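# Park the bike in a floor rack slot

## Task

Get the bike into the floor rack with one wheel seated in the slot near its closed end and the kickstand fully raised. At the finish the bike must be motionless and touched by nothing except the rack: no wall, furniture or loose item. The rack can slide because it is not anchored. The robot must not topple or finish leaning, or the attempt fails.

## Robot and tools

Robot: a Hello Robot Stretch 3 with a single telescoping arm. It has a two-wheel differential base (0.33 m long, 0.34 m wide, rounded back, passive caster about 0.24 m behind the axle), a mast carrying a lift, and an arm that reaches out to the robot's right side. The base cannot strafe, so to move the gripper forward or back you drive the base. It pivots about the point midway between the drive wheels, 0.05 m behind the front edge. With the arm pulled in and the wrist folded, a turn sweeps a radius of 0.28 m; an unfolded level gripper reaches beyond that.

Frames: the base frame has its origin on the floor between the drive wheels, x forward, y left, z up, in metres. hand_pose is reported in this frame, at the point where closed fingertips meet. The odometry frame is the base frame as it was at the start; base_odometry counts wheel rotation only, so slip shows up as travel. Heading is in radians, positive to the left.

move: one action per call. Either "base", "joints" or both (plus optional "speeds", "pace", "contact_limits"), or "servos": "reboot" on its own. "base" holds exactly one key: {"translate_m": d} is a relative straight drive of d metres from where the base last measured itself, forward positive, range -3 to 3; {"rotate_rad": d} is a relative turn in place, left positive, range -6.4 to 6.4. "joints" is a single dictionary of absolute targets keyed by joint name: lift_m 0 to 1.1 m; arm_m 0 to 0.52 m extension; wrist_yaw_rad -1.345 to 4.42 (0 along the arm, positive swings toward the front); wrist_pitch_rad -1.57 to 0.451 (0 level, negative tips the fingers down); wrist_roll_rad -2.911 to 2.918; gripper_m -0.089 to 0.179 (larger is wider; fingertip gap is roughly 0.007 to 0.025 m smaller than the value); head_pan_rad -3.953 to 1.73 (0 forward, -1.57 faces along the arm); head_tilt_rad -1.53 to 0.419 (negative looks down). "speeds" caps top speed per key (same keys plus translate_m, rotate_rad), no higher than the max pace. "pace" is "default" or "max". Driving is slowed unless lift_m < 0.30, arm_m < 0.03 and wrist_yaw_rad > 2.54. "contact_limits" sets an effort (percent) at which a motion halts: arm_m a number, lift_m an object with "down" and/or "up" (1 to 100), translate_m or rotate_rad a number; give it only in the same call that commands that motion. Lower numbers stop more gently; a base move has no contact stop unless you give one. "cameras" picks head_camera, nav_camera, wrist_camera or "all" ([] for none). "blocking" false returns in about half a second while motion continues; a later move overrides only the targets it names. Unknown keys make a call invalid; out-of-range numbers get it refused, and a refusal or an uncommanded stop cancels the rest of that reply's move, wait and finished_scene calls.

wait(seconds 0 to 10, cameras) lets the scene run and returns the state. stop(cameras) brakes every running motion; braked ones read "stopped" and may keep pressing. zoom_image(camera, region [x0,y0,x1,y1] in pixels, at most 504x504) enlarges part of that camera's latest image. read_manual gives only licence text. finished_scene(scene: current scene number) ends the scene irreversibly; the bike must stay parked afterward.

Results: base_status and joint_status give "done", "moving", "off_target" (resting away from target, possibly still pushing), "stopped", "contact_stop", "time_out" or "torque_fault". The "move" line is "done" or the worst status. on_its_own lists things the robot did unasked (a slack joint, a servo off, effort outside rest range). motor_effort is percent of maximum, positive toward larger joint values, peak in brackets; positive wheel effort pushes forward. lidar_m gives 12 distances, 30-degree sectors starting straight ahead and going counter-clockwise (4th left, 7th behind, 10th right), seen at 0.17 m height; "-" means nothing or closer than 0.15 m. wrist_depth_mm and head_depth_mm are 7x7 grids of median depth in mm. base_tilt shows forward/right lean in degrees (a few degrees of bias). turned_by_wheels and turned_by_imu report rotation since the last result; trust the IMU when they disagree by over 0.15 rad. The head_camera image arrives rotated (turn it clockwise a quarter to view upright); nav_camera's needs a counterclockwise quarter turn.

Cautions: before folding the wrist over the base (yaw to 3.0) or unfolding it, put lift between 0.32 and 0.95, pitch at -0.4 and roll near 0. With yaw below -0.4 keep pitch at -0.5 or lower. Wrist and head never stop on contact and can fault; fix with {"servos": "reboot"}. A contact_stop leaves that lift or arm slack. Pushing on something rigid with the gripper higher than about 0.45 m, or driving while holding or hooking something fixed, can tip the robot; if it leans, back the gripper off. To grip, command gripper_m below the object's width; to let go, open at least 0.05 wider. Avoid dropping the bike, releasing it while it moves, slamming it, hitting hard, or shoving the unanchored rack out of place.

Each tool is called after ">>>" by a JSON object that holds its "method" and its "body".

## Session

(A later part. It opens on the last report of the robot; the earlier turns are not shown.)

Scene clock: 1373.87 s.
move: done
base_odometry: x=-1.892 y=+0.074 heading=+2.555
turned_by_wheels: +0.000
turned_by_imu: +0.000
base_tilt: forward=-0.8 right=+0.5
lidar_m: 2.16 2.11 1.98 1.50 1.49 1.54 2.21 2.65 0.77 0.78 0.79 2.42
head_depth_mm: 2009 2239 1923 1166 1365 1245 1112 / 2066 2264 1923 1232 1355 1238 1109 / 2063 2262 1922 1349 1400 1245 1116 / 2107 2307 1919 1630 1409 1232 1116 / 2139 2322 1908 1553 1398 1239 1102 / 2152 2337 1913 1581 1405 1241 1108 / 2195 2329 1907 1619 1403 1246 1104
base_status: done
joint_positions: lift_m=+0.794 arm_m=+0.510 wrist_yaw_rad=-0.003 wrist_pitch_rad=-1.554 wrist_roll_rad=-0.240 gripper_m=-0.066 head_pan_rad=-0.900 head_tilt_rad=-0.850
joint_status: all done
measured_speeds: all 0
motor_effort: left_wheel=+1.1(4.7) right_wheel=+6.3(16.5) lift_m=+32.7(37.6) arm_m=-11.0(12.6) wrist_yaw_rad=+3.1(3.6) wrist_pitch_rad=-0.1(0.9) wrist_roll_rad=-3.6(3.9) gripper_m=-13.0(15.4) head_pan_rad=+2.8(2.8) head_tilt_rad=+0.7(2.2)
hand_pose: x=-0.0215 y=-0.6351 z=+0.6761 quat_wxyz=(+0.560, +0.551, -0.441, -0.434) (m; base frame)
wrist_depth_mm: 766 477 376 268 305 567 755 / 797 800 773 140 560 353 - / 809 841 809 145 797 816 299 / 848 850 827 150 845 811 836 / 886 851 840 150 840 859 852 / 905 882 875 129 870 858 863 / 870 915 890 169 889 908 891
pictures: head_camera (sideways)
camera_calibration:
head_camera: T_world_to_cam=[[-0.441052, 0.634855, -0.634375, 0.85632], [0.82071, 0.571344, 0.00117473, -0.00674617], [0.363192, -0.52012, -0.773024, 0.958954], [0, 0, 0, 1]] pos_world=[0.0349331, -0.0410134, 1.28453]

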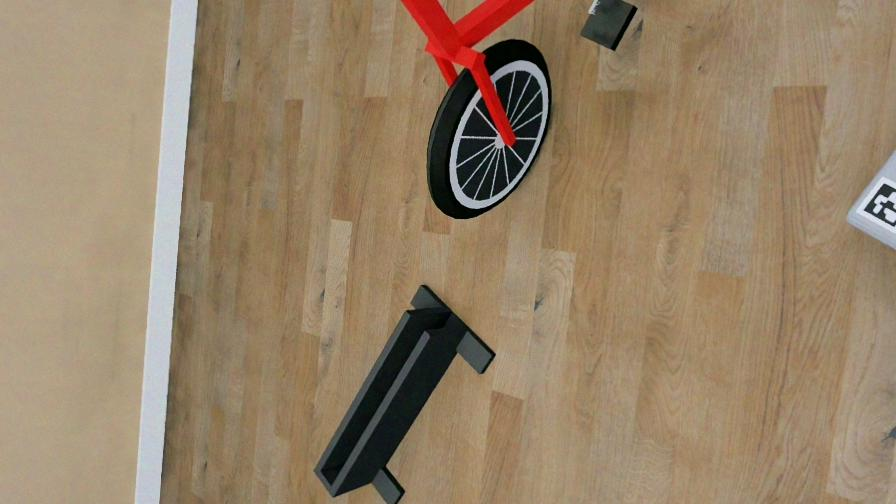

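>>> {"method": "move", "body": {"base": {"translate_m": 0.1}, "joints": {"lift_m": 0.798}, "speeds": {"translate_m": 0.05, "lift_m": 0.01}, "cameras": ["head_camera"]}}

>>> {"method": "zoom_image", "body": {"camera": "head_camera", "region": [400, 20, 600, 220]}}

Scene clock: 1394.53 s.
move: done
base_odometry: x=-1.975 y=+0.130 heading=+2.555
turned_by_wheels: +0.000
turned_by_imu: -0.002
base_tilt: forward=-0.8 right=+0.6
lidar_m: 2.08 2.02 2.05 1.55 1.53 1.59 2.27 2.75 0.76 0.77 0.78 2.37
head_depth_mm: 1997 2215 1924 1128 1355 1239 1106 / 2012 2232 1925 1246 1352 1243 1112 / 2036 2250 1914 1342 1406 1244 1115 / 2058 2275 1915 1590 1414 1240 1107 / 2073 2277 1913 1516 1400 1242 1112 / 2114 2310 1910 1587 1399 1234 1103 / 2130 2325 1894 1611 1409 1232 1107
base_status: done
joint_positions: lift_m=+0.798 arm_m=+0.510 wrist_yaw_rad=-0.003 wrist_pitch_rad=-1.554 wrist_roll_rad=-0.240 gripper_m=-0.066 head_pan_rad=-0.900 head_tilt_rad=-0.850
joint_status: all done
measured_speeds: all 0
motor_effort: left_wheel=+5.0(6.2) right_wheel=+2.7(16.2) lift_m=+27.4(38.8) arm_m=-10.9(11.7) wrist_yaw_rad=+3.2(3.5) wrist_pitch_rad=-0.3(1.3) wrist_roll_rad=-3.6(3.9) gripper_m=-13.5(15.0) head_pan_rad=+2.7(3.4) head_tilt_rad=+0.5(2.0)
hand_pose: x=-0.0215 y=-0.6352 z=+0.6801 quat_wxyz=(+0.560, +0.551, -0.441, -0.434) (m; base frame)
wrist_depth_mm: 740 774 378 264 308 572 749 / 793 784 794 141 547 379 - / 809 809 796 146 805 799 300 / 840 844 830 617 847 820 834 / 881 860 846 152 852 836 838 / 893 893 878 128 889 881 879 / 919 893 926 169 917 890 904
pictures: head_camera (sideways)
camera_calibration:
head_camera: T_world_to_cam=[[-0.441052, 0.634855, -0.634375, 0.85632], [0.82071, 0.571344, 0.00117473, -0.00674617], [0.363192, -0.52012, -0.773024, 0.958954], [0, 0, 0, 1]] pos_world=[0.0349331, -0.0410134, 1.28453]

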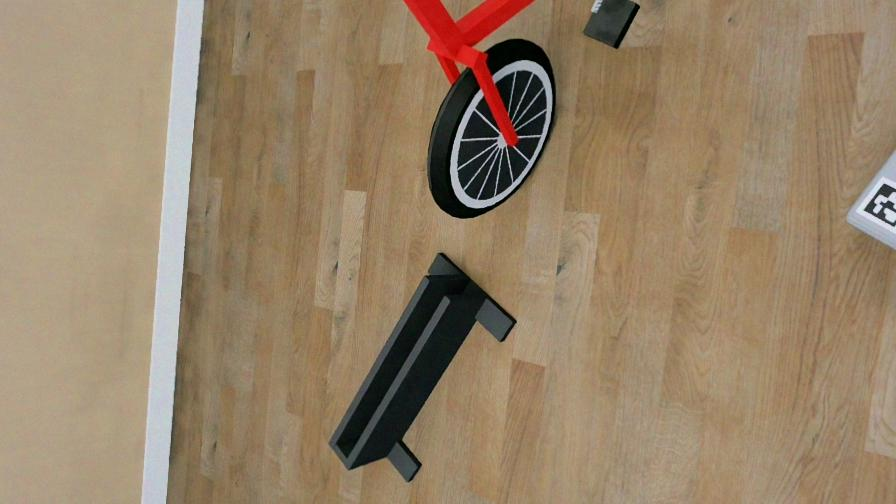

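Scaled by 2.520 from the camera's 896x504 image, which has a finer 1280x720 frame.

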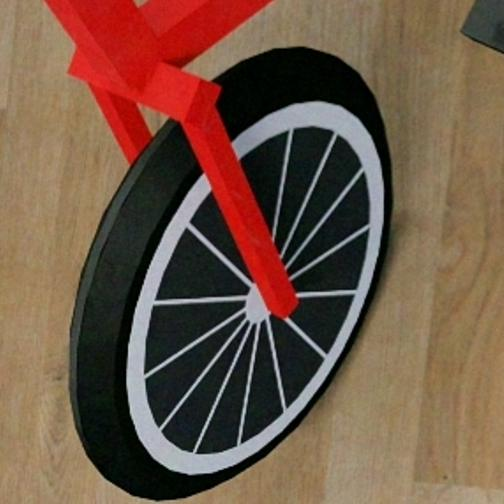

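>>> {"method": "move", "body": {"base": {"rotate_rad": -0.045}, "joints": {"arm_m": 0.446, "lift_m": 0.808}, "speeds": {"rotate_rad": 0.1, "arm_m": 0.03, "lift_m": 0.01}, "cameras": []}}

>>> {"method": "move", "body": {"base": {"translate_m": -0.15}, "joints": {"lift_m": 0.813}, "speeds": {"translate_m": 0.06}, "cameras": ["head_camera"]}}

>>> {"method": "zoom_image", "body": {"camera": "head_camera", "region": [400, 20, 600, 220]}}

Scene clock: 1429.10 s.
move: done
base_odometry: x=-1.975 y=+0.130 heading=+2.510
turned_by_wheels: -0.045
turned_by_imu: -0.047
base_tilt: forward=-0.8 right=+0.6
lidar_m: 2.10 2.03 2.11 1.57 1.53 1.58 2.17 2.74 0.81 0.71 0.79 2.34
head_depth_mm: 1995 2228 1916 1631 1331 1241 1112 / 1990 2243 1910 1257 1364 1242 1111 / 2018 2257 1922 1592 1414 1249 1110 / 2034 2272 1905 1630 1404 1235 1113 / 2067 2284 1924 1524 1400 1243 1107 / 2077 2279 1902 1545 1401 1242 1103 / 2069 2306 1904 1609 1408 1241 1104
base_status: done
joint_positions: lift_m=+0.808 arm_m=+0.446 wrist_yaw_rad=-0.014 wrist_pitch_rad=-1.523 wrist_roll_rad=-0.225 gripper_m=-0.066 head_pan_rad=-0.900 head_tilt_rad=-0.850
joint_status: all done
measured_speeds: all 0
on_its_own: wrist_yaw_rad is at rest, and its effort (+12.1) is outside its rest range (-9 to +9)
motor_effort: left_wheel=-2.0(17.0) right_wheel=+5.9(17.2) lift_m=+45.8(48.6) arm_m=-13.4(15.3) wrist_yaw_rad=+12.1(12.1) wrist_pitch_rad=-5.9(7.4) wrist_roll_rad=-8.6(8.7) gripper_m=-13.7(15.2) head_pan_rad=+3.0(4.0) head_tilt_rad=+0.1(1.8)
hand_pose: x=-0.0214 y=-0.5792 z=+0.6896 quat_wxyz=(+0.563, +0.537, -0.454, -0.434) (m; base frame)
wrist_depth_mm: 780 770 467 330 208 341 781 / 810 824 795 775 149 475 - / 818 844 819 825 617 821 829 / 851 834 847 853 844 856 847 / 876 872 845 153 855 852 832 / 871 865 879 130 861 876 894 / 910 912 895 742 884 894 887
pictures: none
No camera images: "cameras" was empty.

Scene clock: 1432.40 s.
move: done
base_odometry: x=-1.854 y=+0.041 heading=+2.510
turned_by_wheels: +0.000
turned_by_imu: +0.001
base_tilt: forward=-0.7 right=+0.5
lidar_m: 2.23 2.16 2.03 1.49 1.45 1.50 2.07 2.61 0.81 0.69 0.75 2.42
head_depth_mm: 2051 2278 1913 1637 1333 1244 1112 / 2080 2292 1914 1257 1320 1244 1104 / 2082 2299 1919 1623 1385 1240 1114 / 2114 2313 1914 1620 1397 1242 1105 / 2143 2344 1910 1622 1416 1236 1112 / 2160 2305 1911 1543 1395 1241 1106 / 2163 2339 1893 1622 1405 1238 1101
base_status: done
joint_positions: lift_m=+0.813 arm_m=+0.446 wrist_yaw_rad=-0.013 wrist_pitch_rad=-1.543 wrist_roll_rad=-0.225 gripper_m=-0.066 head_pan_rad=-0.900 head_tilt_rad=-0.850
joint_status: all done
measured_speeds: all 0
on_its_own: wrist_yaw_rad is at rest, and its effort (+11.6) is outside its rest range (-9 to +9)
motor_effort: left_wheel=-2.3(10.4) right_wheel=-2.4(8.6) lift_m=+37.1(52.9) arm_m=-7.7(13.9) wrist_yaw_rad=+11.6(12.5) wrist_pitch_rad=-2.2(11.3) wrist_roll_rad=-8.4(8.8) gripper_m=-14.5(15.5) head_pan_rad=+3.3(4.3) head_tilt_rad=+0.4(1.5)
hand_pose: x=-0.0214 y=-0.5740 z=+0.6949 quat_wxyz=(+0.558, +0.542, -0.450, -0.439) (m; base frame)
wrist_depth_mm: 808 795 461 320 160 340 - / 808 830 812 772 151 510 - / 825 832 820 805 816 816 820 / 882 840 848 831 826 842 829 / 882 871 867 152 864 873 867 / 902 905 893 130 884 893 898 / 934 925 900 752 905 921 916
pictures: head_camera (sideways)
camera_calibration:
head_camera: T_world_to_cam=[[-0.441199, 0.634769, -0.63436, 0.856301], [0.820583, 0.571525, 0.0011756, -0.00673648], [0.363299, -0.520026, -0.773037, 0.958971], [0, 0, 0, 1]] pos_world=[0.0349338, -0.0410125, 1.28453]

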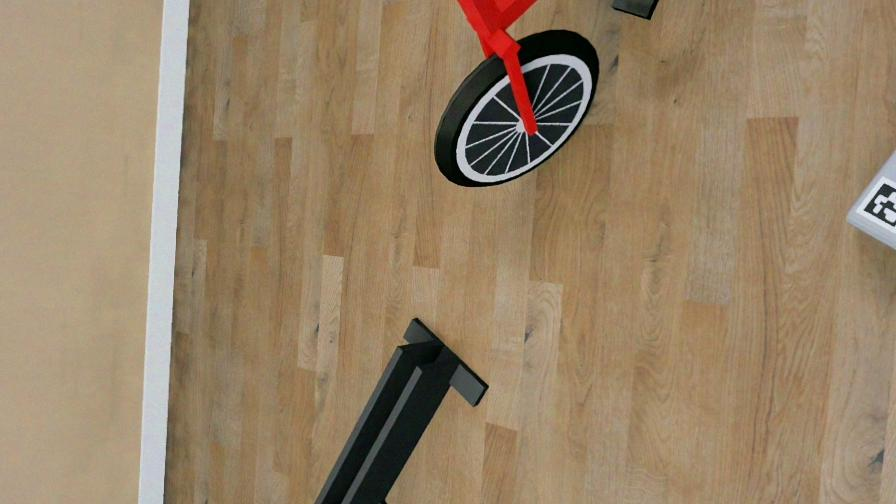

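Scaled by 2.520 from the camera's 896x504 image, which has a finer 1280x720 frame.

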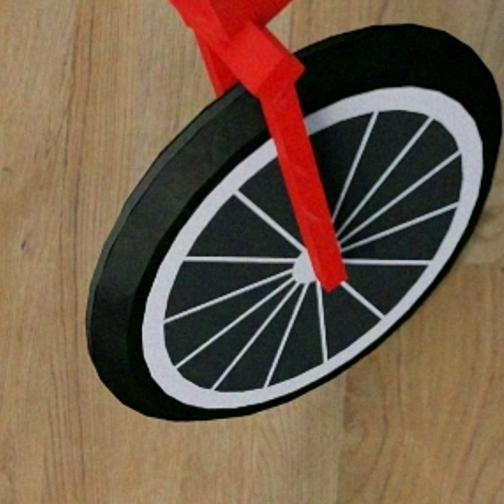

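>>> {"method": "move", "body": {"joints": {"lift_m": 0.797}, "speeds": {"lift_m": 0.03}, "cameras": []}}

>>> {"method": "move", "body": {"base": {"translate_m": 0.06}, "speeds": {"translate_m": 0.06}, "cameras": ["head_camera"]}}

>>> {"method": "zoom_image", "body": {"camera": "head_camera", "region": [400, 20, 600, 220]}}

Scene clock: 1447.50 s.
move: done
base_odometry: x=-1.854 y=+0.041 heading=+2.510
turned_by_wheels: +0.000
turned_by_imu: -0.001
base_tilt: forward=-0.8 right=+0.5
lidar_m: 2.23 2.15 2.02 1.50 1.45 1.50 2.06 2.61 0.79 0.72 0.74 2.42
head_depth_mm: 2054 2295 1911 1634 1363 1244 1110 / 2063 2297 1939 1619 1334 1241 1107 / 2090 2321 1914 1344 1372 1243 1108 / 2113 2323 1906 1630 1407 1242 1107 / 2134 2300 1909 1627 1396 1241 1107 / 2154 2316 1919 1547 1400 1238 1107 / 2166 2330 1912 1625 1395 1238 1109
base_status: not commanded
joint_positions: lift_m=+0.797 arm_m=+0.446 wrist_yaw_rad=-0.005 wrist_pitch_rad=-1.555 wrist_roll_rad=-0.239 gripper_m=-0.066 head_pan_rad=-0.900 head_tilt_rad=-0.850
joint_status: all done
measured_speeds: all 0
motor_effort: left_wheel=+1.5(3.1) right_wheel=-1.0(6.7) lift_m=+29.5(42.8) arm_m=+0.4(2.0) wrist_yaw_rad=+4.1(11.5) wrist_pitch_rad=+0.0(4.5) wrist_roll_rad=-4.1(8.9) gripper_m=-13.5(15.2) head_pan_rad=+3.3(3.3) head_tilt_rad=+0.0(2.1)
hand_pose: x=-0.0215 y=-0.5710 z=+0.6792 quat_wxyz=(+0.559, +0.550, -0.441, -0.435) (m; base frame)
wrist_depth_mm: 784 778 423 322 298 323 - / 793 806 782 795 546 508 359 / 816 801 818 806 810 822 806 / 851 842 843 809 819 827 832 / 839 872 863 152 860 863 843 / 909 873 873 129 869 889 863 / 917 925 893 168 897 907 901
pictures: none
No camera images: "cameras" was empty.

Scene clock: 1449.30 s.
move: done
base_odometry: x=-1.903 y=+0.077 heading=+2.510
turned_by_wheels: +0.000
turned_by_imu: +0.000
base_tilt: forward=-0.8 right=+0.5
lidar_m: 2.17 2.10 2.08 1.53 1.49 1.53 2.11 2.67 0.78 0.72 0.74 2.39
head_depth_mm: 2024 2271 1921 1621 1361 1240 1112 / 2050 2270 1908 1628 1332 1246 1113 / 2076 2285 1915 1331 1381 1235 1109 / 2079 2277 1914 1620 1400 1240 1107 / 2120 2312 1912 1578 1403 1235 1107 / 2118 2304 1898 1549 1401 1231 1108 / 2136 2346 1904 1619 1398 1232 1102
base_status: done
joint_positions: lift_m=+0.797 arm_m=+0.446 wrist_yaw_rad=-0.005 wrist_pitch_rad=-1.555 wrist_roll_rad=-0.239 gripper_m=-0.066 head_pan_rad=-0.900 head_tilt_rad=-0.850
joint_status: not commanded
measured_speeds: all 0
motor_effort: left_wheel=+3.9(8.4) right_wheel=+3.1(12.7) lift_m=+37.7(38.5) arm_m=+4.9(4.9) wrist_yaw_rad=+3.9(4.9) wrist_pitch_rad=-0.1(0.2) wrist_roll_rad=-4.2(4.4) gripper_m=-12.7(14.4) head_pan_rad=+2.3(3.3) head_tilt_rad=-0.5(1.9)
hand_pose: x=-0.0215 y=-0.5710 z=+0.6791 quat_wxyz=(+0.559, +0.550, -0.441, -0.435) (m; base frame)
wrist_depth_mm: 770 775 402 288 302 324 - / 797 788 785 571 571 482 355 / 833 812 809 805 799 805 804 / 845 827 833 152 821 818 813 / 851 858 854 152 866 870 849 / 896 889 877 129 863 868 881 / 935 905 905 176 903 920 899
pictures: head_camera (sideways)
camera_calibration:
head_camera: T_world_to_cam=[[-0.441199, 0.634769, -0.63436, 0.856301], [0.820583, 0.571525, 0.0011756, -0.00673648], [0.363299, -0.520026, -0.773037, 0.958971], [0, 0, 0, 1]] pos_world=[0.0349338, -0.0410125, 1.28453]

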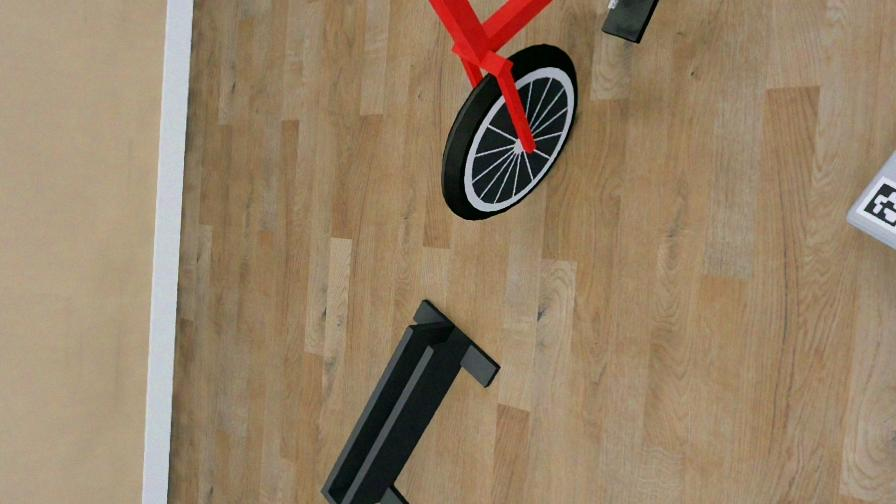

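Scaled by 2.520 from the camera's 896x504 image, which has a finer 1280x720 frame.

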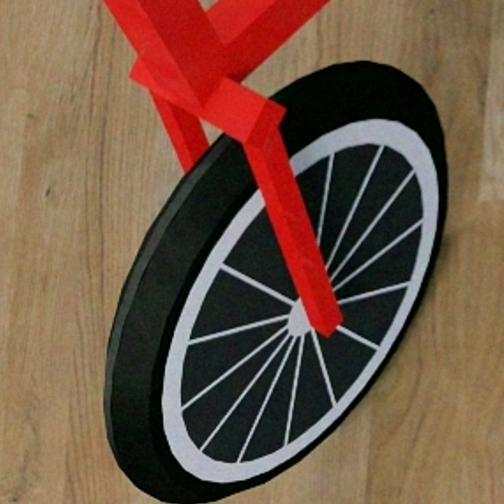

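>>> {"method": "move", "body": {"base": {"translate_m": 0.08}, "joints": {"lift_m": 0.798}, "speeds": {"translate_m": 0.06}, "cameras": ["head_camera"]}}

>>> {"method": "zoom_image", "body": {"camera": "head_camera", "region": [400, 20, 600, 220]}}

Scene clock: 1467.67 s.
move: done
base_odometry: x=-1.967 y=+0.124 heading=+2.510
turned_by_wheels: +0.000
turned_by_imu: -0.002
base_tilt: forward=-0.8 right=+0.6
lidar_m: 2.11 2.03 2.12 1.56 1.52 1.57 2.16 2.73 0.77 0.72 0.74 2.35
head_depth_mm: 1988 2247 1937 1620 1361 1236 1114 / 1999 2230 1916 1632 1328 1246 1112 / 2048 2261 1914 1327 1379 1239 1109 / 2052 2274 1903 1636 1401 1242 1108 / 2066 2276 1923 1533 1407 1241 1104 / 2075 2266 1914 1563 1400 1236 1102 / 2098 2316 1899 1626 1399 1235 1099
base_status: done
joint_positions: lift_m=+0.798 arm_m=+0.446 wrist_yaw_rad=-0.004 wrist_pitch_rad=-1.554 wrist_roll_rad=-0.239 gripper_m=-0.066 head_pan_rad=-0.900 head_tilt_rad=-0.850
joint_status: all done
measured_speeds: all 0
motor_effort: left_wheel=+6.9(10.0) right_wheel=-1.3(11.6) lift_m=+37.3(39.7) arm_m=+10.0(13.3) wrist_yaw_rad=+3.4(4.5) wrist_pitch_rad=-0.3(1.6) wrist_roll_rad=-4.3(4.5) gripper_m=-13.7(15.1) head_pan_rad=+2.4(2.9) head_tilt_rad=-1.2(2.0)
hand_pose: x=-0.0215 y=-0.5713 z=+0.6801 quat_wxyz=(+0.560, +0.550, -0.441, -0.435) (m; base frame)
wrist_depth_mm: 765 789 430 322 300 323 - / 800 786 799 573 555 464 377 / 813 822 813 790 794 804 793 / 856 857 846 151 827 839 827 / 841 868 862 152 847 857 845 / 896 886 882 129 876 868 848 / 920 906 911 173 916 895 876
pictures: head_camera (sideways)
camera_calibration:
head_camera: T_world_to_cam=[[-0.441199, 0.634769, -0.63436, 0.856301], [0.820583, 0.571525, 0.0011756, -0.00673648], [0.363299, -0.520026, -0.773037, 0.958971], [0, 0, 0, 1]] pos_world=[0.0349338, -0.0410125, 1.28453]

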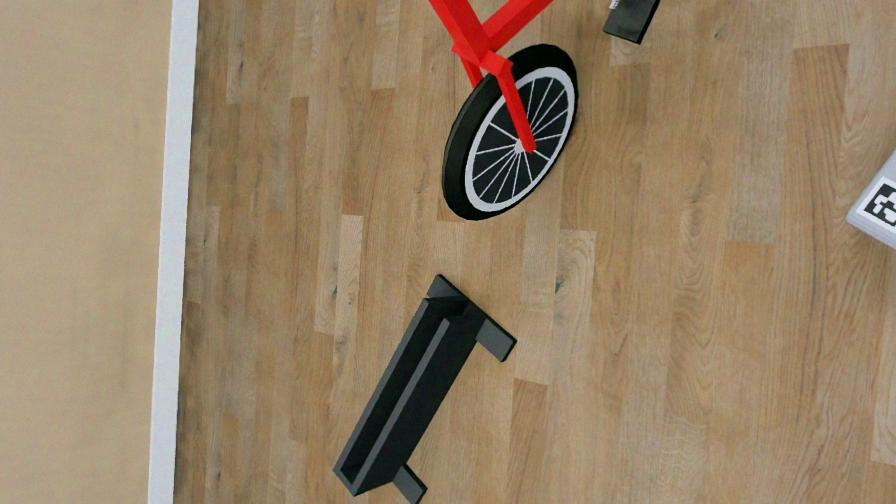

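Scaled by 2.520 from the camera's 896x504 image, which has a finer 1280x720 frame.

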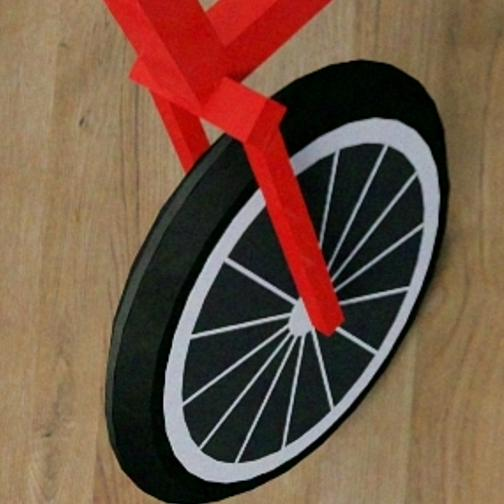

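>>> {"method": "zoom_image", "body": {"camera": "head_camera", "region": [436, 40, 586, 225]}}

Scaled by 2.724 from the camera's 896x504 image, which has a finer 1280x720 frame.

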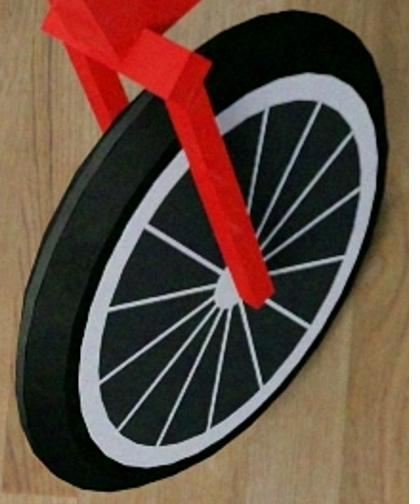

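>>> {"method": "move", "body": {"base": {"translate_m": 0.08}, "joints": {"lift_m": 0.797}, "speeds": {"translate_m": 0.06}, "cameras": ["head_camera"]}}

>>> {"method": "zoom_image", "body": {"camera": "head_camera", "region": [410, 40, 590, 300]}}

Scene clock: 1516.13 s.
move: done
base_odometry: x=-2.032 y=+0.171 heading=+2.511
turned_by_wheels: +0.000
turned_by_imu: -0.002
base_tilt: forward=-0.9 right=+0.6
lidar_m: 2.04 1.96 2.04 1.61 1.57 1.62 2.21 2.80 0.77 0.72 0.73 2.30
head_depth_mm: 1958 2217 1913 1625 1358 1242 1112 / 1974 2210 1929 1636 1329 1247 1113 / 2002 2226 1926 1320 1381 1245 1111 / 2022 2226 1904 1611 1404 1238 1114 / 2022 2233 1921 1508 1408 1243 1106 / 2052 2285 1902 1550 1402 1239 1110 / 2074 2244 1896 1615 1410 1229 1103
base_status: done
joint_positions: lift_m=+0.797 arm_m=+0.446 wrist_yaw_rad=-0.004 wrist_pitch_rad=-1.552 wrist_roll_rad=-0.239 gripper_m=-0.066 head_pan_rad=-0.900 head_tilt_rad=-0.850
joint_status: all done
measured_speeds: all 0
motor_effort: left_wheel=+5.4(11.6) right_wheel=-0.3(10.3) lift_m=+31.2(36.1) arm_m=-1.5(3.6) wrist_yaw_rad=+3.4(4.1) wrist_pitch_rad=-0.5(0.9) wrist_roll_rad=-4.2(4.4) gripper_m=-13.2(14.9) head_pan_rad=+1.6(3.0) head_tilt_rad=+0.2(2.1)
hand_pose: x=-0.0215 y=-0.5718 z=+0.6791 quat_wxyz=(+0.560, +0.550, -0.442, -0.434) (m; base frame)
wrist_depth_mm: 758 580 410 277 299 325 - / 810 786 787 142 559 459 311 / 819 807 830 804 789 798 780 / 831 851 828 150 819 825 808 / 876 862 846 152 855 847 839 / 894 890 878 129 853 885 850 / 900 910 735 174 899 921 892
pictures: head_camera (sideways)
camera_calibration:
head_camera: T_world_to_cam=[[-0.441199, 0.634769, -0.63436, 0.856301], [0.820583, 0.571525, 0.0011756, -0.00673648], [0.363299, -0.520026, -0.773037, 0.958971], [0, 0, 0, 1]] pos_world=[0.0349338, -0.0410125, 1.28453]

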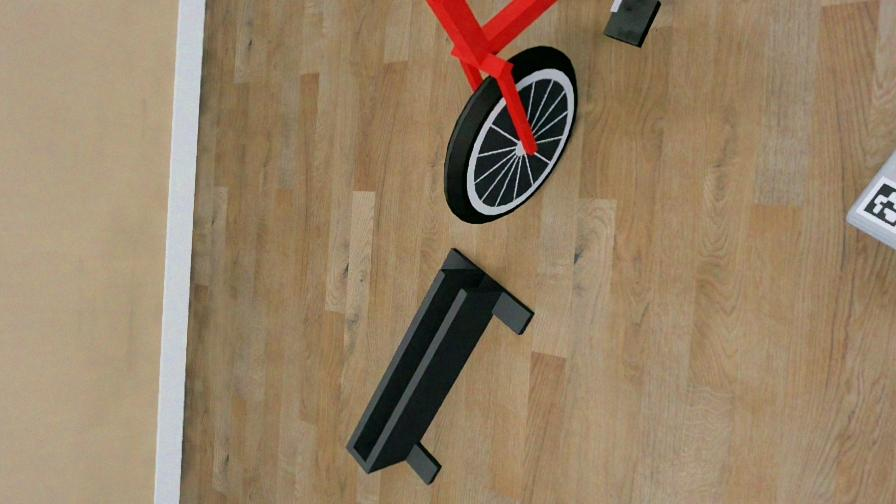

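Scaled by 1.938 from the camera's 896x504 image, which has a finer 1280x720 frame.

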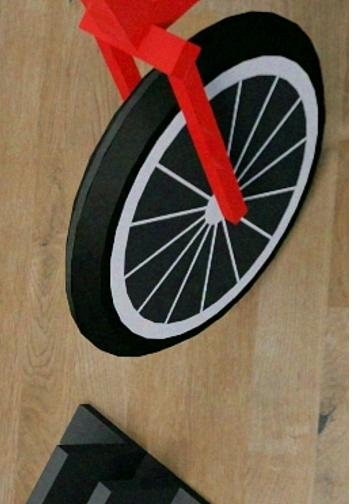

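>>> {"method": "move", "body": {"base": {"translate_m": 0.08}, "joints": {"lift_m": 0.8}, "speeds": {"translate_m": 0.06}, "cameras": ["head_camera"]}}

>>> {"method": "zoom_image", "body": {"camera": "head_camera", "region": [410, 40, 610, 300]}}

Scene clock: 1526.50 s.
move: done
base_odometry: x=-2.096 y=+0.218 heading=+2.511
turned_by_wheels: +0.000
turned_by_imu: +0.000
base_tilt: forward=-0.7 right=+0.5
lidar_m: 1.96 1.89 1.98 1.65 1.60 1.65 2.28 2.87 0.77 0.71 0.74 2.27
head_depth_mm: 1928 2222 1936 1628 1358 1251 1104 / 1947 2219 1915 1624 1334 1240 1109 / 1962 2218 1929 1339 1379 1245 1108 / 1963 2221 1909 1614 1405 1245 1105 / 1993 2212 1915 1530 1407 1234 1115 / 2003 2258 1907 1559 1406 1232 1106 / 2026 2244 1900 1606 1410 1234 1110
base_status: done
joint_positions: lift_m=+0.800 arm_m=+0.446 wrist_yaw_rad=-0.004 wrist_pitch_rad=-1.548 wrist_roll_rad=-0.239 gripper_m=-0.066 head_pan_rad=-0.900 head_tilt_rad=-0.850
joint_status: all done
measured_speeds: all 0
motor_effort: left_wheel=+3.4(8.8) right_wheel=+1.8(12.0) lift_m=+34.2(40.5) arm_m=-11.0(12.4) wrist_yaw_rad=+3.3(4.3) wrist_pitch_rad=-1.2(2.1) wrist_roll_rad=-4.4(4.4) gripper_m=-14.3(15.1) head_pan_rad=+1.0(2.3) head_tilt_rad=-0.5(2.2)
hand_pose: x=-0.0215 y=-0.5726 z=+0.6820 quat_wxyz=(+0.561, +0.549, -0.443, -0.434) (m; base frame)
wrist_depth_mm: 749 756 435 303 300 334 - / 801 798 788 583 557 447 318 / 834 809 828 826 806 802 807 / 852 830 841 153 835 840 835 / 862 875 857 151 852 875 859 / 885 879 883 129 872 893 862 / 938 903 929 168 888 931 876
pictures: head_camera (sideways)
camera_calibration:
head_camera: T_world_to_cam=[[-0.441199, 0.634769, -0.63436, 0.856301], [0.820583, 0.571525, 0.0011756, -0.00673648], [0.363299, -0.520026, -0.773037, 0.958971], [0, 0, 0, 1]] pos_world=[0.0349338, -0.0410125, 1.28453]

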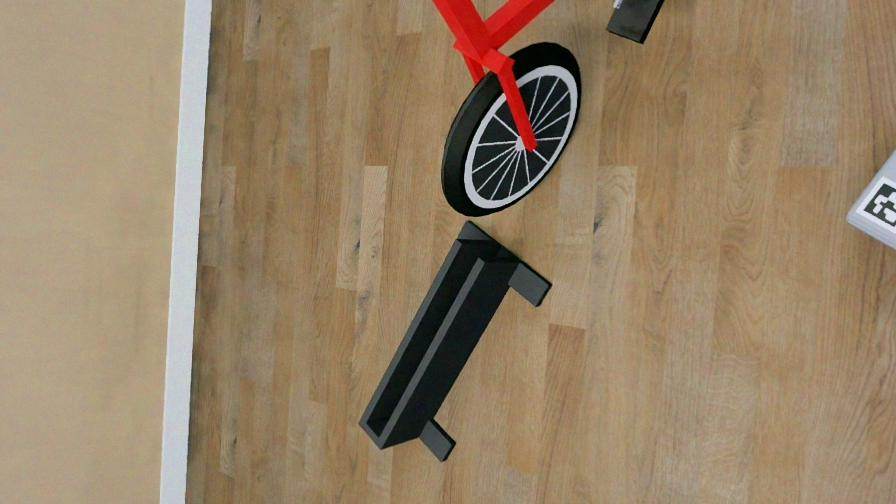

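Scaled by 1.938 from the camera's 896x504 image, which has a finer 1280x720 frame.

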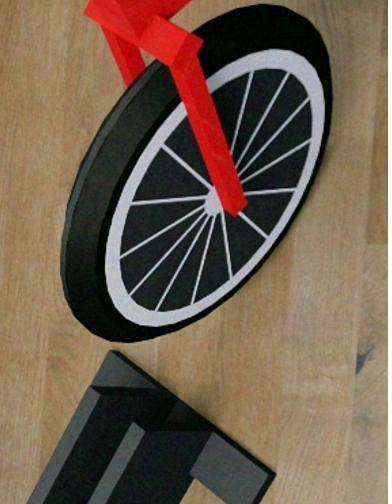

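>>> {"method": "move", "body": {"base": {"translate_m": 0.06}, "joints": {"lift_m": 0.7985}, "speeds": {"translate_m": 0.06}, "cameras": ["head_camera"]}}

>>> {"method": "zoom_image", "body": {"camera": "head_camera", "region": [410, 40, 610, 300]}}

Scene clock: 1538.23 s.
move: done
base_odometry: x=-2.145 y=+0.254 heading=+2.511
turned_by_wheels: +0.000
turned_by_imu: +0.000
base_tilt: forward=-0.8 right=+0.5
lidar_m: 1.91 1.84 1.92 1.68 1.63 1.69 2.32 2.93 0.76 0.71 0.74 2.24
head_depth_mm: 1913 2172 1921 1619 1357 1241 1110 / 1909 2195 1917 1620 1326 1237 1108 / 1932 2227 1924 1332 1379 1241 1107 / 1942 2198 1903 1628 1416 1238 1108 / 1967 2195 1913 1527 1395 1236 1107 / 1977 2228 1904 1556 1402 1237 1105 / 2006 2235 1913 1626 1405 1235 1100
base_status: done
joint_positions: lift_m=+0.799 arm_m=+0.446 wrist_yaw_rad=-0.004 wrist_pitch_rad=-1.555 wrist_roll_rad=-0.239 gripper_m=-0.066 head_pan_rad=-0.900 head_tilt_rad=-0.850
joint_status: all done
measured_speeds: all 0
motor_effort: left_wheel=+2.8(7.2) right_wheel=+3.9(12.3) lift_m=+37.0(38.1) arm_m=-7.2(9.6) wrist_yaw_rad=+3.2(4.4) wrist_pitch_rad=-0.1(1.1) wrist_roll_rad=-4.0(4.5) gripper_m=-13.2(15.8) head_pan_rad=-0.1(2.0) head_tilt_rad=-0.8(2.7)
hand_pose: x=-0.0215 y=-0.5710 z=+0.6806 quat_wxyz=(+0.560, +0.551, -0.441, -0.435) (m; base frame)
wrist_depth_mm: 782 - 430 309 298 326 - / 796 780 799 779 545 445 - / 806 808 812 806 810 812 815 / 836 852 835 152 822 843 830 / 888 864 864 151 856 848 851 / 885 894 888 129 874 880 860 / 914 924 917 173 897 887 893
pictures: head_camera (sideways)
camera_calibration:
head_camera: T_world_to_cam=[[-0.441199, 0.634769, -0.63436, 0.856301], [0.820583, 0.571525, 0.0011756, -0.00673648], [0.363299, -0.520026, -0.773037, 0.958971], [0, 0, 0, 1]] pos_world=[0.0349338, -0.0410125, 1.28453]

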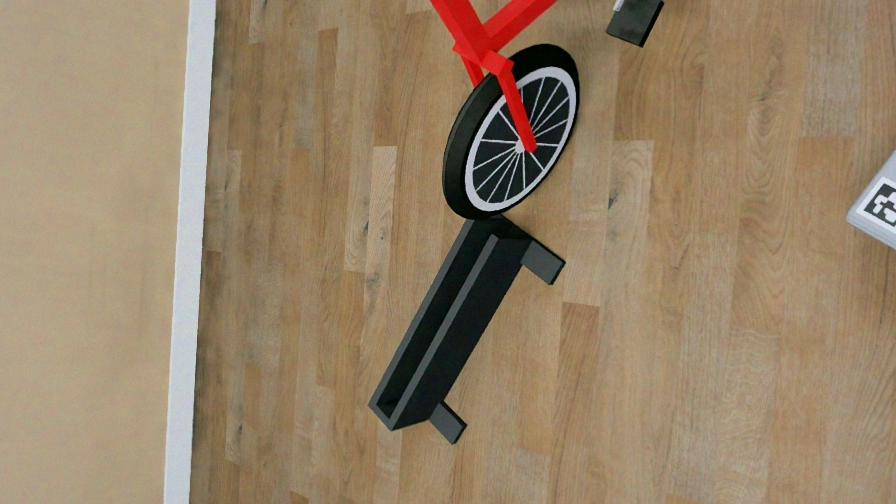

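Scaled by 1.938 from the camera's 896x504 image, which has a finer 1280x720 frame.

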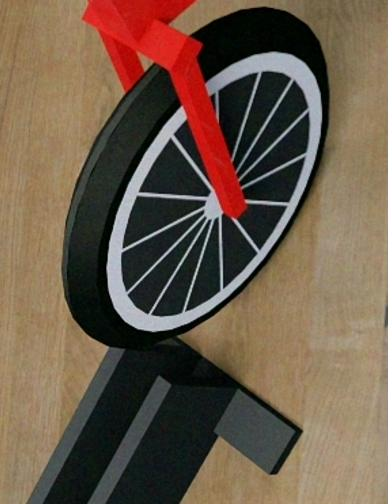

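>>> {"method": "move", "body": {"base": {"translate_m": 0.05}, "speeds": {"translate_m": 0.06}, "cameras": ["head_camera"]}}

>>> {"method": "zoom_image", "body": {"camera": "head_camera", "region": [410, 40, 610, 300]}}

Scene clock: 1549.47 s.
move: done
base_odometry: x=-2.185 y=+0.283 heading=+2.511
turned_by_wheels: +0.000
turned_by_imu: -0.001
base_tilt: forward=-0.8 right=+0.6
lidar_m: 1.86 1.80 1.87 1.71 1.66 1.71 2.36 2.97 0.76 0.71 0.73 2.22
head_depth_mm: 1893 2132 1907 1622 1357 1225 1117 / 1908 2155 1916 1609 1322 1242 1112 / 1916 2209 1918 1322 1373 1240 1109 / 1926 2198 1937 1476 1403 1241 1106 / 1931 2194 1910 1511 1394 1235 1106 / 1945 2184 1924 1558 1403 1239 1106 / 1975 2217 1915 1614 1402 1233 1107
base_status: done
joint_positions: lift_m=+0.798 arm_m=+0.446 wrist_yaw_rad=-0.004 wrist_pitch_rad=-1.555 wrist_roll_rad=-0.239 gripper_m=-0.066 head_pan_rad=-0.900 head_tilt_rad=-0.850
joint_status: not commanded
measured_speeds: all 0
motor_effort: left_wheel=+3.9(7.8) right_wheel=+1.6(12.5) lift_m=+30.9(37.1) arm_m=-3.6(5.5) wrist_yaw_rad=+3.4(4.3) wrist_pitch_rad=-0.2(0.3) wrist_roll_rad=-4.2(4.4) gripper_m=-12.2(14.6) head_pan_rad=+0.7(1.9) head_tilt_rad=-0.9(2.8)
hand_pose: x=-0.0215 y=-0.5710 z=+0.6806 quat_wxyz=(+0.560, +0.551, -0.441, -0.435) (m; base frame)
wrist_depth_mm: 762 560 400 286 303 328 - / 779 790 787 535 555 445 - / 833 818 802 796 812 794 801 / 853 846 832 150 843 834 830 / 875 871 851 151 856 839 849 / 903 879 864 129 864 894 870 / 923 914 908 172 911 882 898
pictures: head_camera (sideways)
camera_calibration:
head_camera: T_world_to_cam=[[-0.441199, 0.634769, -0.63436, 0.856301], [0.820583, 0.571525, 0.0011756, -0.00673648], [0.363299, -0.520026, -0.773037, 0.958971], [0, 0, 0, 1]] pos_world=[0.0349338, -0.0410125, 1.28453]

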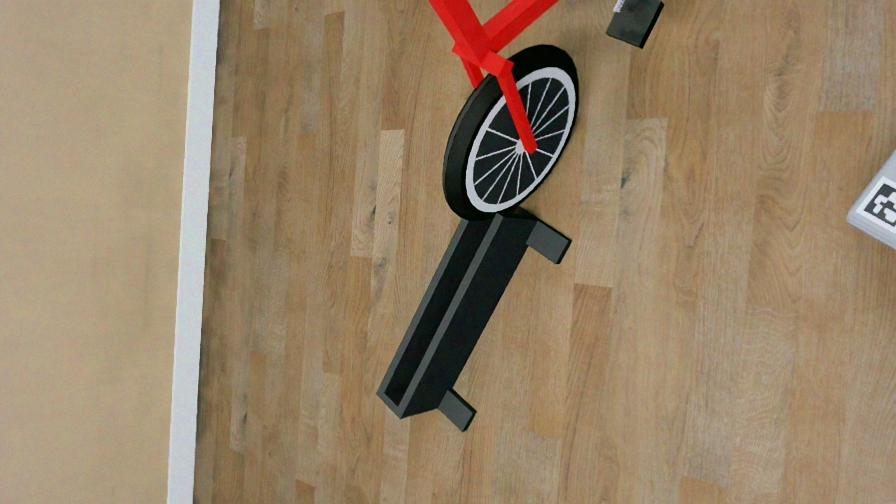

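Scaled by 1.938 from the camera's 896x504 image, which has a finer 1280x720 frame.

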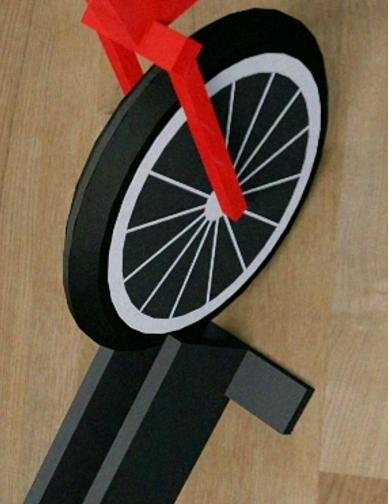

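>>> {"method": "move", "body": {"base": {"translate_m": 0.05}, "speeds": {"translate_m": 0.06}, "cameras": ["head_camera"]}}

>>> {"method": "zoom_image", "body": {"camera": "head_camera", "region": [410, 40, 610, 300]}}

Scene clock: 1561.93 s.
move: done
base_odometry: x=-2.226 y=+0.313 heading=+2.511
turned_by_wheels: +0.000
turned_by_imu: -0.001
base_tilt: forward=-0.8 right=+0.6
lidar_m: 1.82 1.76 1.83 1.73 1.68 1.73 2.39 3.01 0.75 0.71 0.73 2.19
head_depth_mm: 1846 2121 1925 1626 1360 1228 1106 / 1871 2160 1929 1628 1337 1240 1107 / 1902 2135 1921 1316 1380 1238 1108 / 1899 2161 1909 1478 1403 1242 1110 / 1908 2169 1909 1517 1400 1236 1107 / 1946 2176 1908 1557 1401 1242 1104 / 1935 2221 1917 1624 1387 1236 1108
base_status: done
joint_positions: lift_m=+0.798 arm_m=+0.446 wrist_yaw_rad=-0.004 wrist_pitch_rad=-1.555 wrist_roll_rad=-0.239 gripper_m=-0.066 head_pan_rad=-0.900 head_tilt_rad=-0.850
joint_status: not commanded
measured_speeds: all 0
motor_effort: left_wheel=+8.2(9.3) right_wheel=-0.1(13.1) lift_m=+33.6(35.6) arm_m=-0.8(2.7) wrist_yaw_rad=+3.3(4.3) wrist_pitch_rad=-0.1(0.2) wrist_roll_rad=-3.8(4.4) gripper_m=-13.9(14.8) head_pan_rad=+0.5(1.7) head_tilt_rad=-0.9(2.5)
hand_pose: x=-0.0215 y=-0.5710 z=+0.6806 quat_wxyz=(+0.560, +0.551, -0.441, -0.435) (m; base frame)
wrist_depth_mm: 772 442 404 287 303 330 - / 800 792 794 561 563 438 - / 825 811 811 817 817 812 826 / 842 822 835 151 849 843 822 / 863 882 864 151 855 864 859 / 875 881 884 129 880 880 888 / 931 921 912 173 891 904 901
pictures: head_camera (sideways)
camera_calibration:
head_camera: T_world_to_cam=[[-0.441199, 0.634769, -0.63436, 0.856301], [0.820583, 0.571525, 0.0011756, -0.00673648], [0.363299, -0.520026, -0.773037, 0.958971], [0, 0, 0, 1]] pos_world=[0.0349338, -0.0410125, 1.28453]

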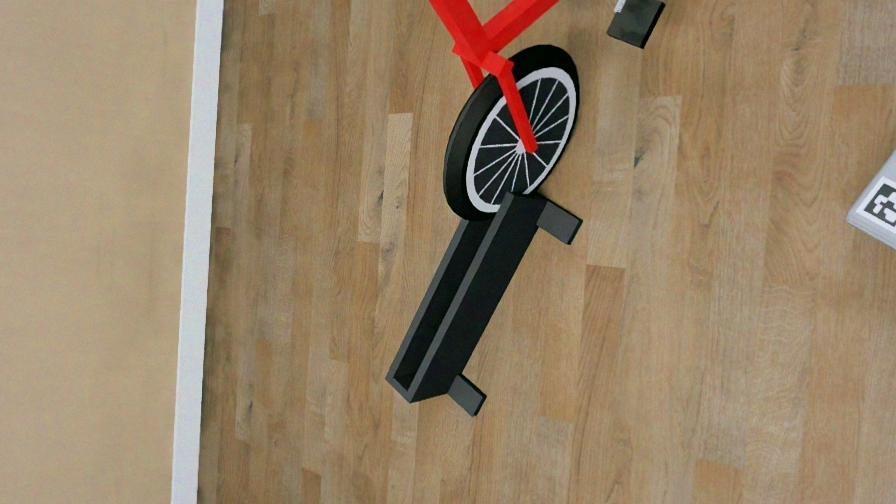

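Scaled by 1.938 from the camera's 896x504 image, which has a finer 1280x720 frame.

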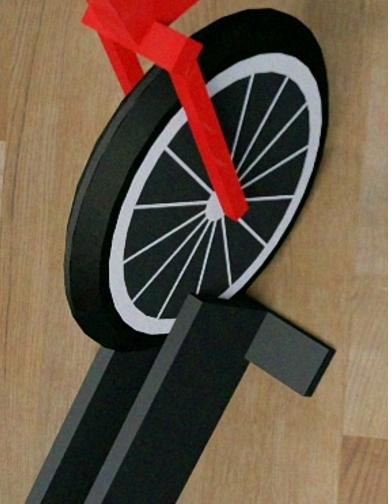

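The wheel is now inside the slot. I'll continue forward.

>>> {"method": "move", "body": {"base": {"translate_m": 0.12}, "speeds": {"translate_m": 0.06}, "cameras": ["head_camera"]}}

Scene clock: 1567.90 s.
move: done
base_odometry: x=-2.322 y=+0.383 heading=+2.511
turned_by_wheels: +0.000
turned_by_imu: -0.001
base_tilt: forward=-0.8 right=+0.5
lidar_m: 1.71 1.65 1.72 1.79 1.74 1.80 2.48 3.12 0.74 0.71 0.73 2.13
head_depth_mm: 1809 2106 1926 1625 1360 1227 1111 / 1834 2108 1916 1626 1338 1244 1111 / 1834 2170 1928 1316 1350 1240 1108 / 1847 2139 1926 1626 1410 1236 1107 / 1869 2128 1909 1497 1410 1233 1107 / 1885 2152 1917 1625 1403 1242 1107 / 1894 2166 1912 1609 1399 1238 1107
base_status: done
joint_positions: lift_m=+0.799 arm_m=+0.446 wrist_yaw_rad=-0.004 wrist_pitch_rad=-1.555 wrist_roll_rad=-0.239 gripper_m=-0.066 head_pan_rad=-0.900 head_tilt_rad=-0.850
joint_status: not commanded
measured_speeds: all 0
motor_effort: left_wheel=+4.1(10.6) right_wheel=+0.6(12.5) lift_m=+34.8(35.7) arm_m=+3.1(4.0) wrist_yaw_rad=+3.0(3.9) wrist_pitch_rad=+0.0(1.2) wrist_roll_rad=-3.9(4.4) gripper_m=-13.7(16.1) head_pan_rad=-1.0(1.2) head_tilt_rad=-2.7(3.2)
hand_pose: x=-0.0215 y=-0.5710 z=+0.6806 quat_wxyz=(+0.560, +0.551, -0.441, -0.435) (m; base frame)
wrist_depth_mm: 758 - 423 278 303 566 - / 795 795 786 549 556 448 - / 817 808 823 817 817 826 805 / 837 832 858 151 835 817 815 / 875 843 867 152 850 840 844 / 892 889 871 129 885 880 875 / 908 910 903 175 887 896 902
pictures: head_camera (sideways)
camera_calibration:
head_camera: T_world_to_cam=[[-0.441199, 0.634769, -0.63436, 0.856301], [0.820583, 0.571525, 0.0011756, -0.00673648], [0.363299, -0.520026, -0.773037, 0.958971], [0, 0, 0, 1]] pos_world=[0.0349338, -0.0410125, 1.28453]

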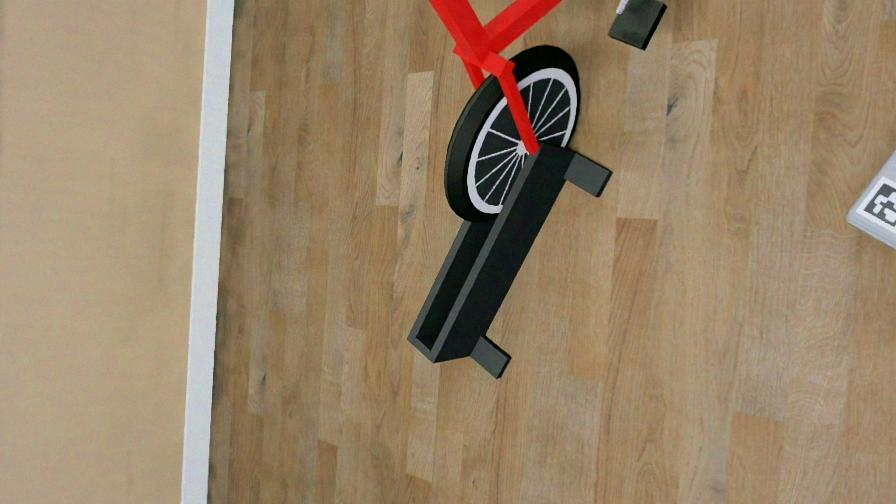

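>>> {"method": "move", "body": {"base": {"translate_m": 0.2}, "speeds": {"translate_m": 0.06}, "cameras": ["head_camera"]}}

Scene clock: 1579.73 s.
move: done
base_odometry: x=-2.484 y=+0.501 heading=+2.511
turned_by_wheels: +0.000
turned_by_imu: +0.000
base_tilt: forward=-0.8 right=+0.6
lidar_m: 1.53 1.48 1.54 1.89 1.84 1.90 2.62 3.29 0.73 0.71 0.72 2.02
head_depth_mm: 1710 1997 1930 1617 1252 1224 1107 / 1727 2026 1910 1631 1274 1241 1109 / 1727 2044 1912 1629 1353 1242 1114 / 1757 2056 1928 1624 1406 1242 1104 / 1792 2079 1897 1615 1416 1233 1108 / 1799 2090 1894 1620 1397 1236 1108 / 1797 2125 1895 1614 1402 1233 1110
base_status: done
joint_positions: lift_m=+0.798 arm_m=+0.446 wrist_yaw_rad=-0.003 wrist_pitch_rad=-1.555 wrist_roll_rad=-0.239 gripper_m=-0.066 head_pan_rad=-0.900 head_tilt_rad=-0.850
joint_status: not commanded
measured_speeds: all 0
motor_effort: left_wheel=+6.8(9.1) right_wheel=+1.5(14.1) lift_m=+18.3(33.5) arm_m=+8.4(9.3) wrist_yaw_rad=+2.8(3.5) wrist_pitch_rad=-0.1(0.2) wrist_roll_rad=-4.0(4.4) gripper_m=-14.1(15.0) head_pan_rad=+0.2(1.7) head_tilt_rad=-2.2(3.7)
hand_pose: x=-0.0215 y=-0.5710 z=+0.6806 quat_wxyz=(+0.560, +0.551, -0.441, -0.435) (m; base frame)
wrist_depth_mm: 780 496 414 273 307 562 753 / 790 794 806 141 553 402 - / 824 822 808 146 799 809 511 / 862 845 838 150 841 827 816 / 868 868 855 151 846 855 855 / 902 880 884 129 889 867 885 / 918 929 912 739 892 902 911
pictures: head_camera (sideways)
camera_calibration:
head_camera: T_world_to_cam=[[-0.441199, 0.634769, -0.63436, 0.856301], [0.820583, 0.571525, 0.0011756, -0.00673648], [0.363299, -0.520026, -0.773037, 0.958971], [0, 0, 0, 1]] pos_world=[0.0349338, -0.0410125, 1.28453]

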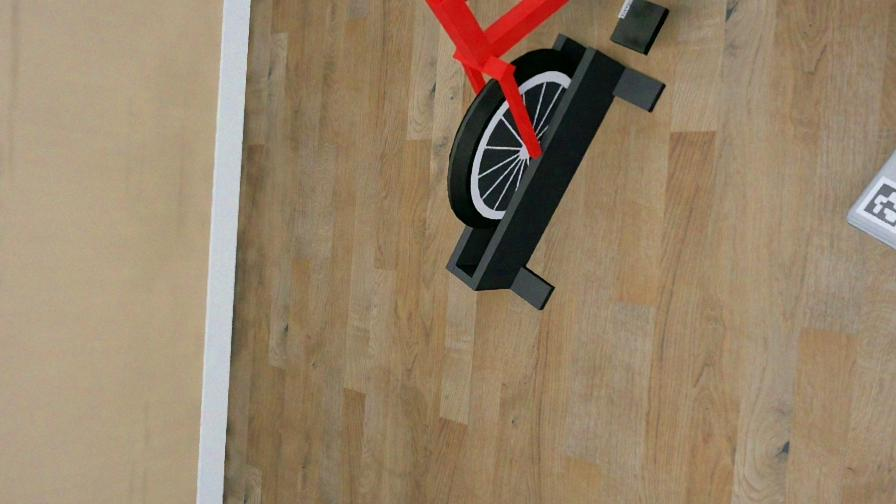

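>>> {"method": "move", "body": {"base": {"translate_m": 0.1}, "speeds": {"translate_m": 0.05}, "cameras": []}}

>>> {"method": "move", "body": {"base": {"translate_m": 0.04}, "speeds": {"translate_m": 0.04}, "cameras": ["head_camera", "wrist_camera"]}}

Scene clock: 1586.80 s.
move: done
base_odometry: x=-2.565 y=+0.560 heading=+2.511
turned_by_wheels: +0.000
turned_by_imu: -0.001
base_tilt: forward=-0.8 right=+0.5
lidar_m: 1.44 1.39 1.44 1.94 1.90 1.95 2.69 3.37 0.73 0.70 0.71 1.96
head_depth_mm: 1672 1945 1933 1624 1221 1227 1102 / 1676 1965 1914 1630 1262 1245 1106 / 1703 1989 1906 1616 1359 1245 1113 / 1716 2010 1929 1622 1396 1242 1107 / 1732 2015 1913 1633 1404 1244 1108 / 1752 2021 1921 1621 1401 1236 1105 / 1749 2068 1908 1613 1410 1233 1103
base_status: done
joint_positions: lift_m=+0.798 arm_m=+0.446 wrist_yaw_rad=-0.003 wrist_pitch_rad=-1.555 wrist_roll_rad=-0.239 gripper_m=-0.066 head_pan_rad=-0.900 head_tilt_rad=-0.850
joint_status: not commanded
measured_speeds: all 0
motor_effort: left_wheel=+2.8(10.0) right_wheel=+6.6(12.2) lift_m=+22.4(22.9) arm_m=+13.5(13.5) wrist_yaw_rad=+2.9(3.4) wrist_pitch_rad=+0.0(0.1) wrist_roll_rad=-3.9(4.4) gripper_m=-13.6(15.0) head_pan_rad=-1.0(2.3) head_tilt_rad=-2.3(3.6)
hand_pose: x=-0.0215 y=-0.5709 z=+0.6806 quat_wxyz=(+0.560, +0.551, -0.441, -0.435) (m; base frame)
wrist_depth_mm: 789 585 431 266 309 577 759 / 806 804 777 141 552 379 - / 814 815 824 146 825 797 504 / 849 853 839 150 834 827 826 / 868 855 884 151 846 870 859 / 905 892 892 129 866 886 885 / 937 924 759 740 892 900 908
pictures: none
No camera images: "cameras" was empty.

Scene clock: 1588.40 s.
move: done
base_odometry: x=-2.597 y=+0.584 heading=+2.510
turned_by_wheels: -0.001
turned_by_imu: -0.015
base_tilt: forward=-0.8 right=+0.4
lidar_m: 1.41 1.36 1.41 1.91 1.91 1.96 2.68 3.42 0.73 0.70 0.71 1.94
head_depth_mm: 1655 1939 1935 1630 1212 1224 1112 / 1662 1952 1940 1640 1252 1252 1114 / 1673 1984 1905 1622 1344 1244 1108 / 1692 1986 1913 1619 1382 1238 1109 / 1709 2002 1910 1623 1403 1235 1107 / 1715 1996 1911 1635 1403 1229 1103 / 1716 2040 1923 1622 1402 1234 1110
base_status: done
joint_positions: lift_m=+0.799 arm_m=+0.446 wrist_yaw_rad=+0.001 wrist_pitch_rad=-1.555 wrist_roll_rad=-0.239 gripper_m=-0.066 head_pan_rad=-0.900 head_tilt_rad=-0.850
joint_status: not commanded
measured_speeds: all 0
on_its_own: right_wheel is at rest, and its effort (+29.8) is outside its rest range (-21 to +21)
motor_effort: left_wheel=-11.7(12.3) right_wheel=+29.8(33.9) lift_m=+13.2(24.0) arm_m=+13.3(13.8) wrist_yaw_rad=-1.0(3.1) wrist_pitch_rad=-0.1(0.1) wrist_roll_rad=-4.0(4.4) gripper_m=-15.0(16.7) head_pan_rad=-1.0(2.1) head_tilt_rad=-2.1(3.4)
hand_pose: x=-0.0216 y=-0.5709 z=+0.6806 quat_wxyz=(+0.561, +0.552, -0.440, -0.434) (m; base frame)
wrist_depth_mm: 769 759 441 283 302 579 760 / 814 782 716 439 327 399 - / 827 820 803 797 805 832 815 / 834 853 827 834 825 853 830 / 861 834 861 152 846 859 866 / 903 888 871 127 130 857 885 / 911 935 736 167 907 916 945
pictures: head_camera (sideways), wrist_camera
camera_calibration:
head_camera: T_world_to_cam=[[-0.441199, 0.634769, -0.63436, 0.856301], [0.820583, 0.571525, 0.0011756, -0.00673648], [0.363299, -0.520026, -0.773037, 0.958971], [0, 0, 0, 1]] pos_world=[0.0349338, -0.0410125, 1.28453]
wrist_camera: T_world_to_cam=[[-0.974369, -0.223925, -0.0215022, -0.12694], [-0.224536, 0.962269, 0.153696, 0.477113], [-0.0137253, 0.154584, -0.987884, 0.923134], [0, 0, 0, 1]] pos_world=[-0.00388736, -0.630238, 0.83589]

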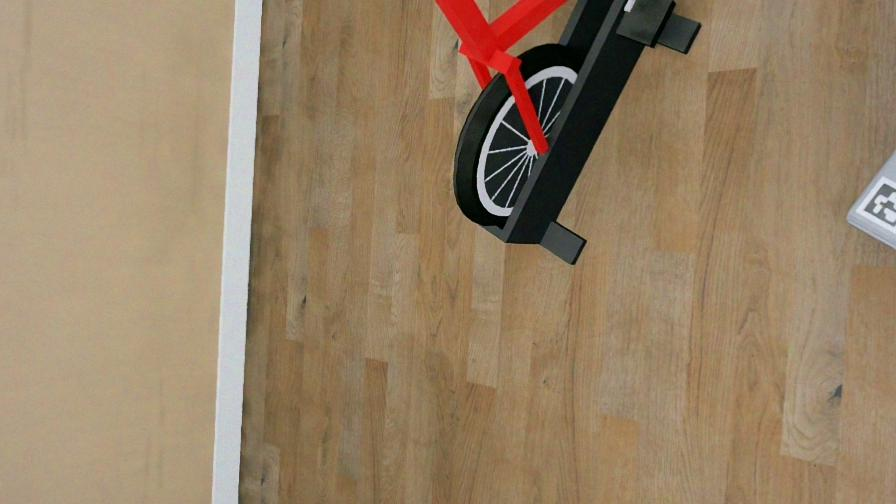

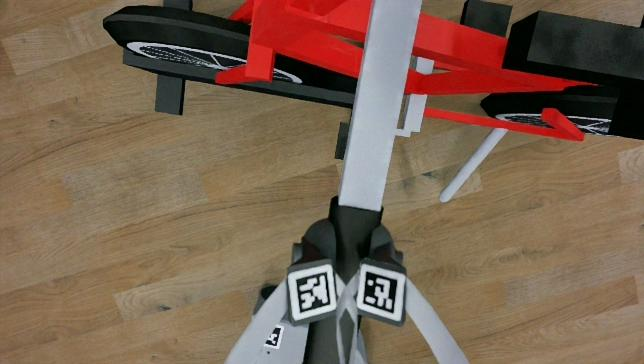

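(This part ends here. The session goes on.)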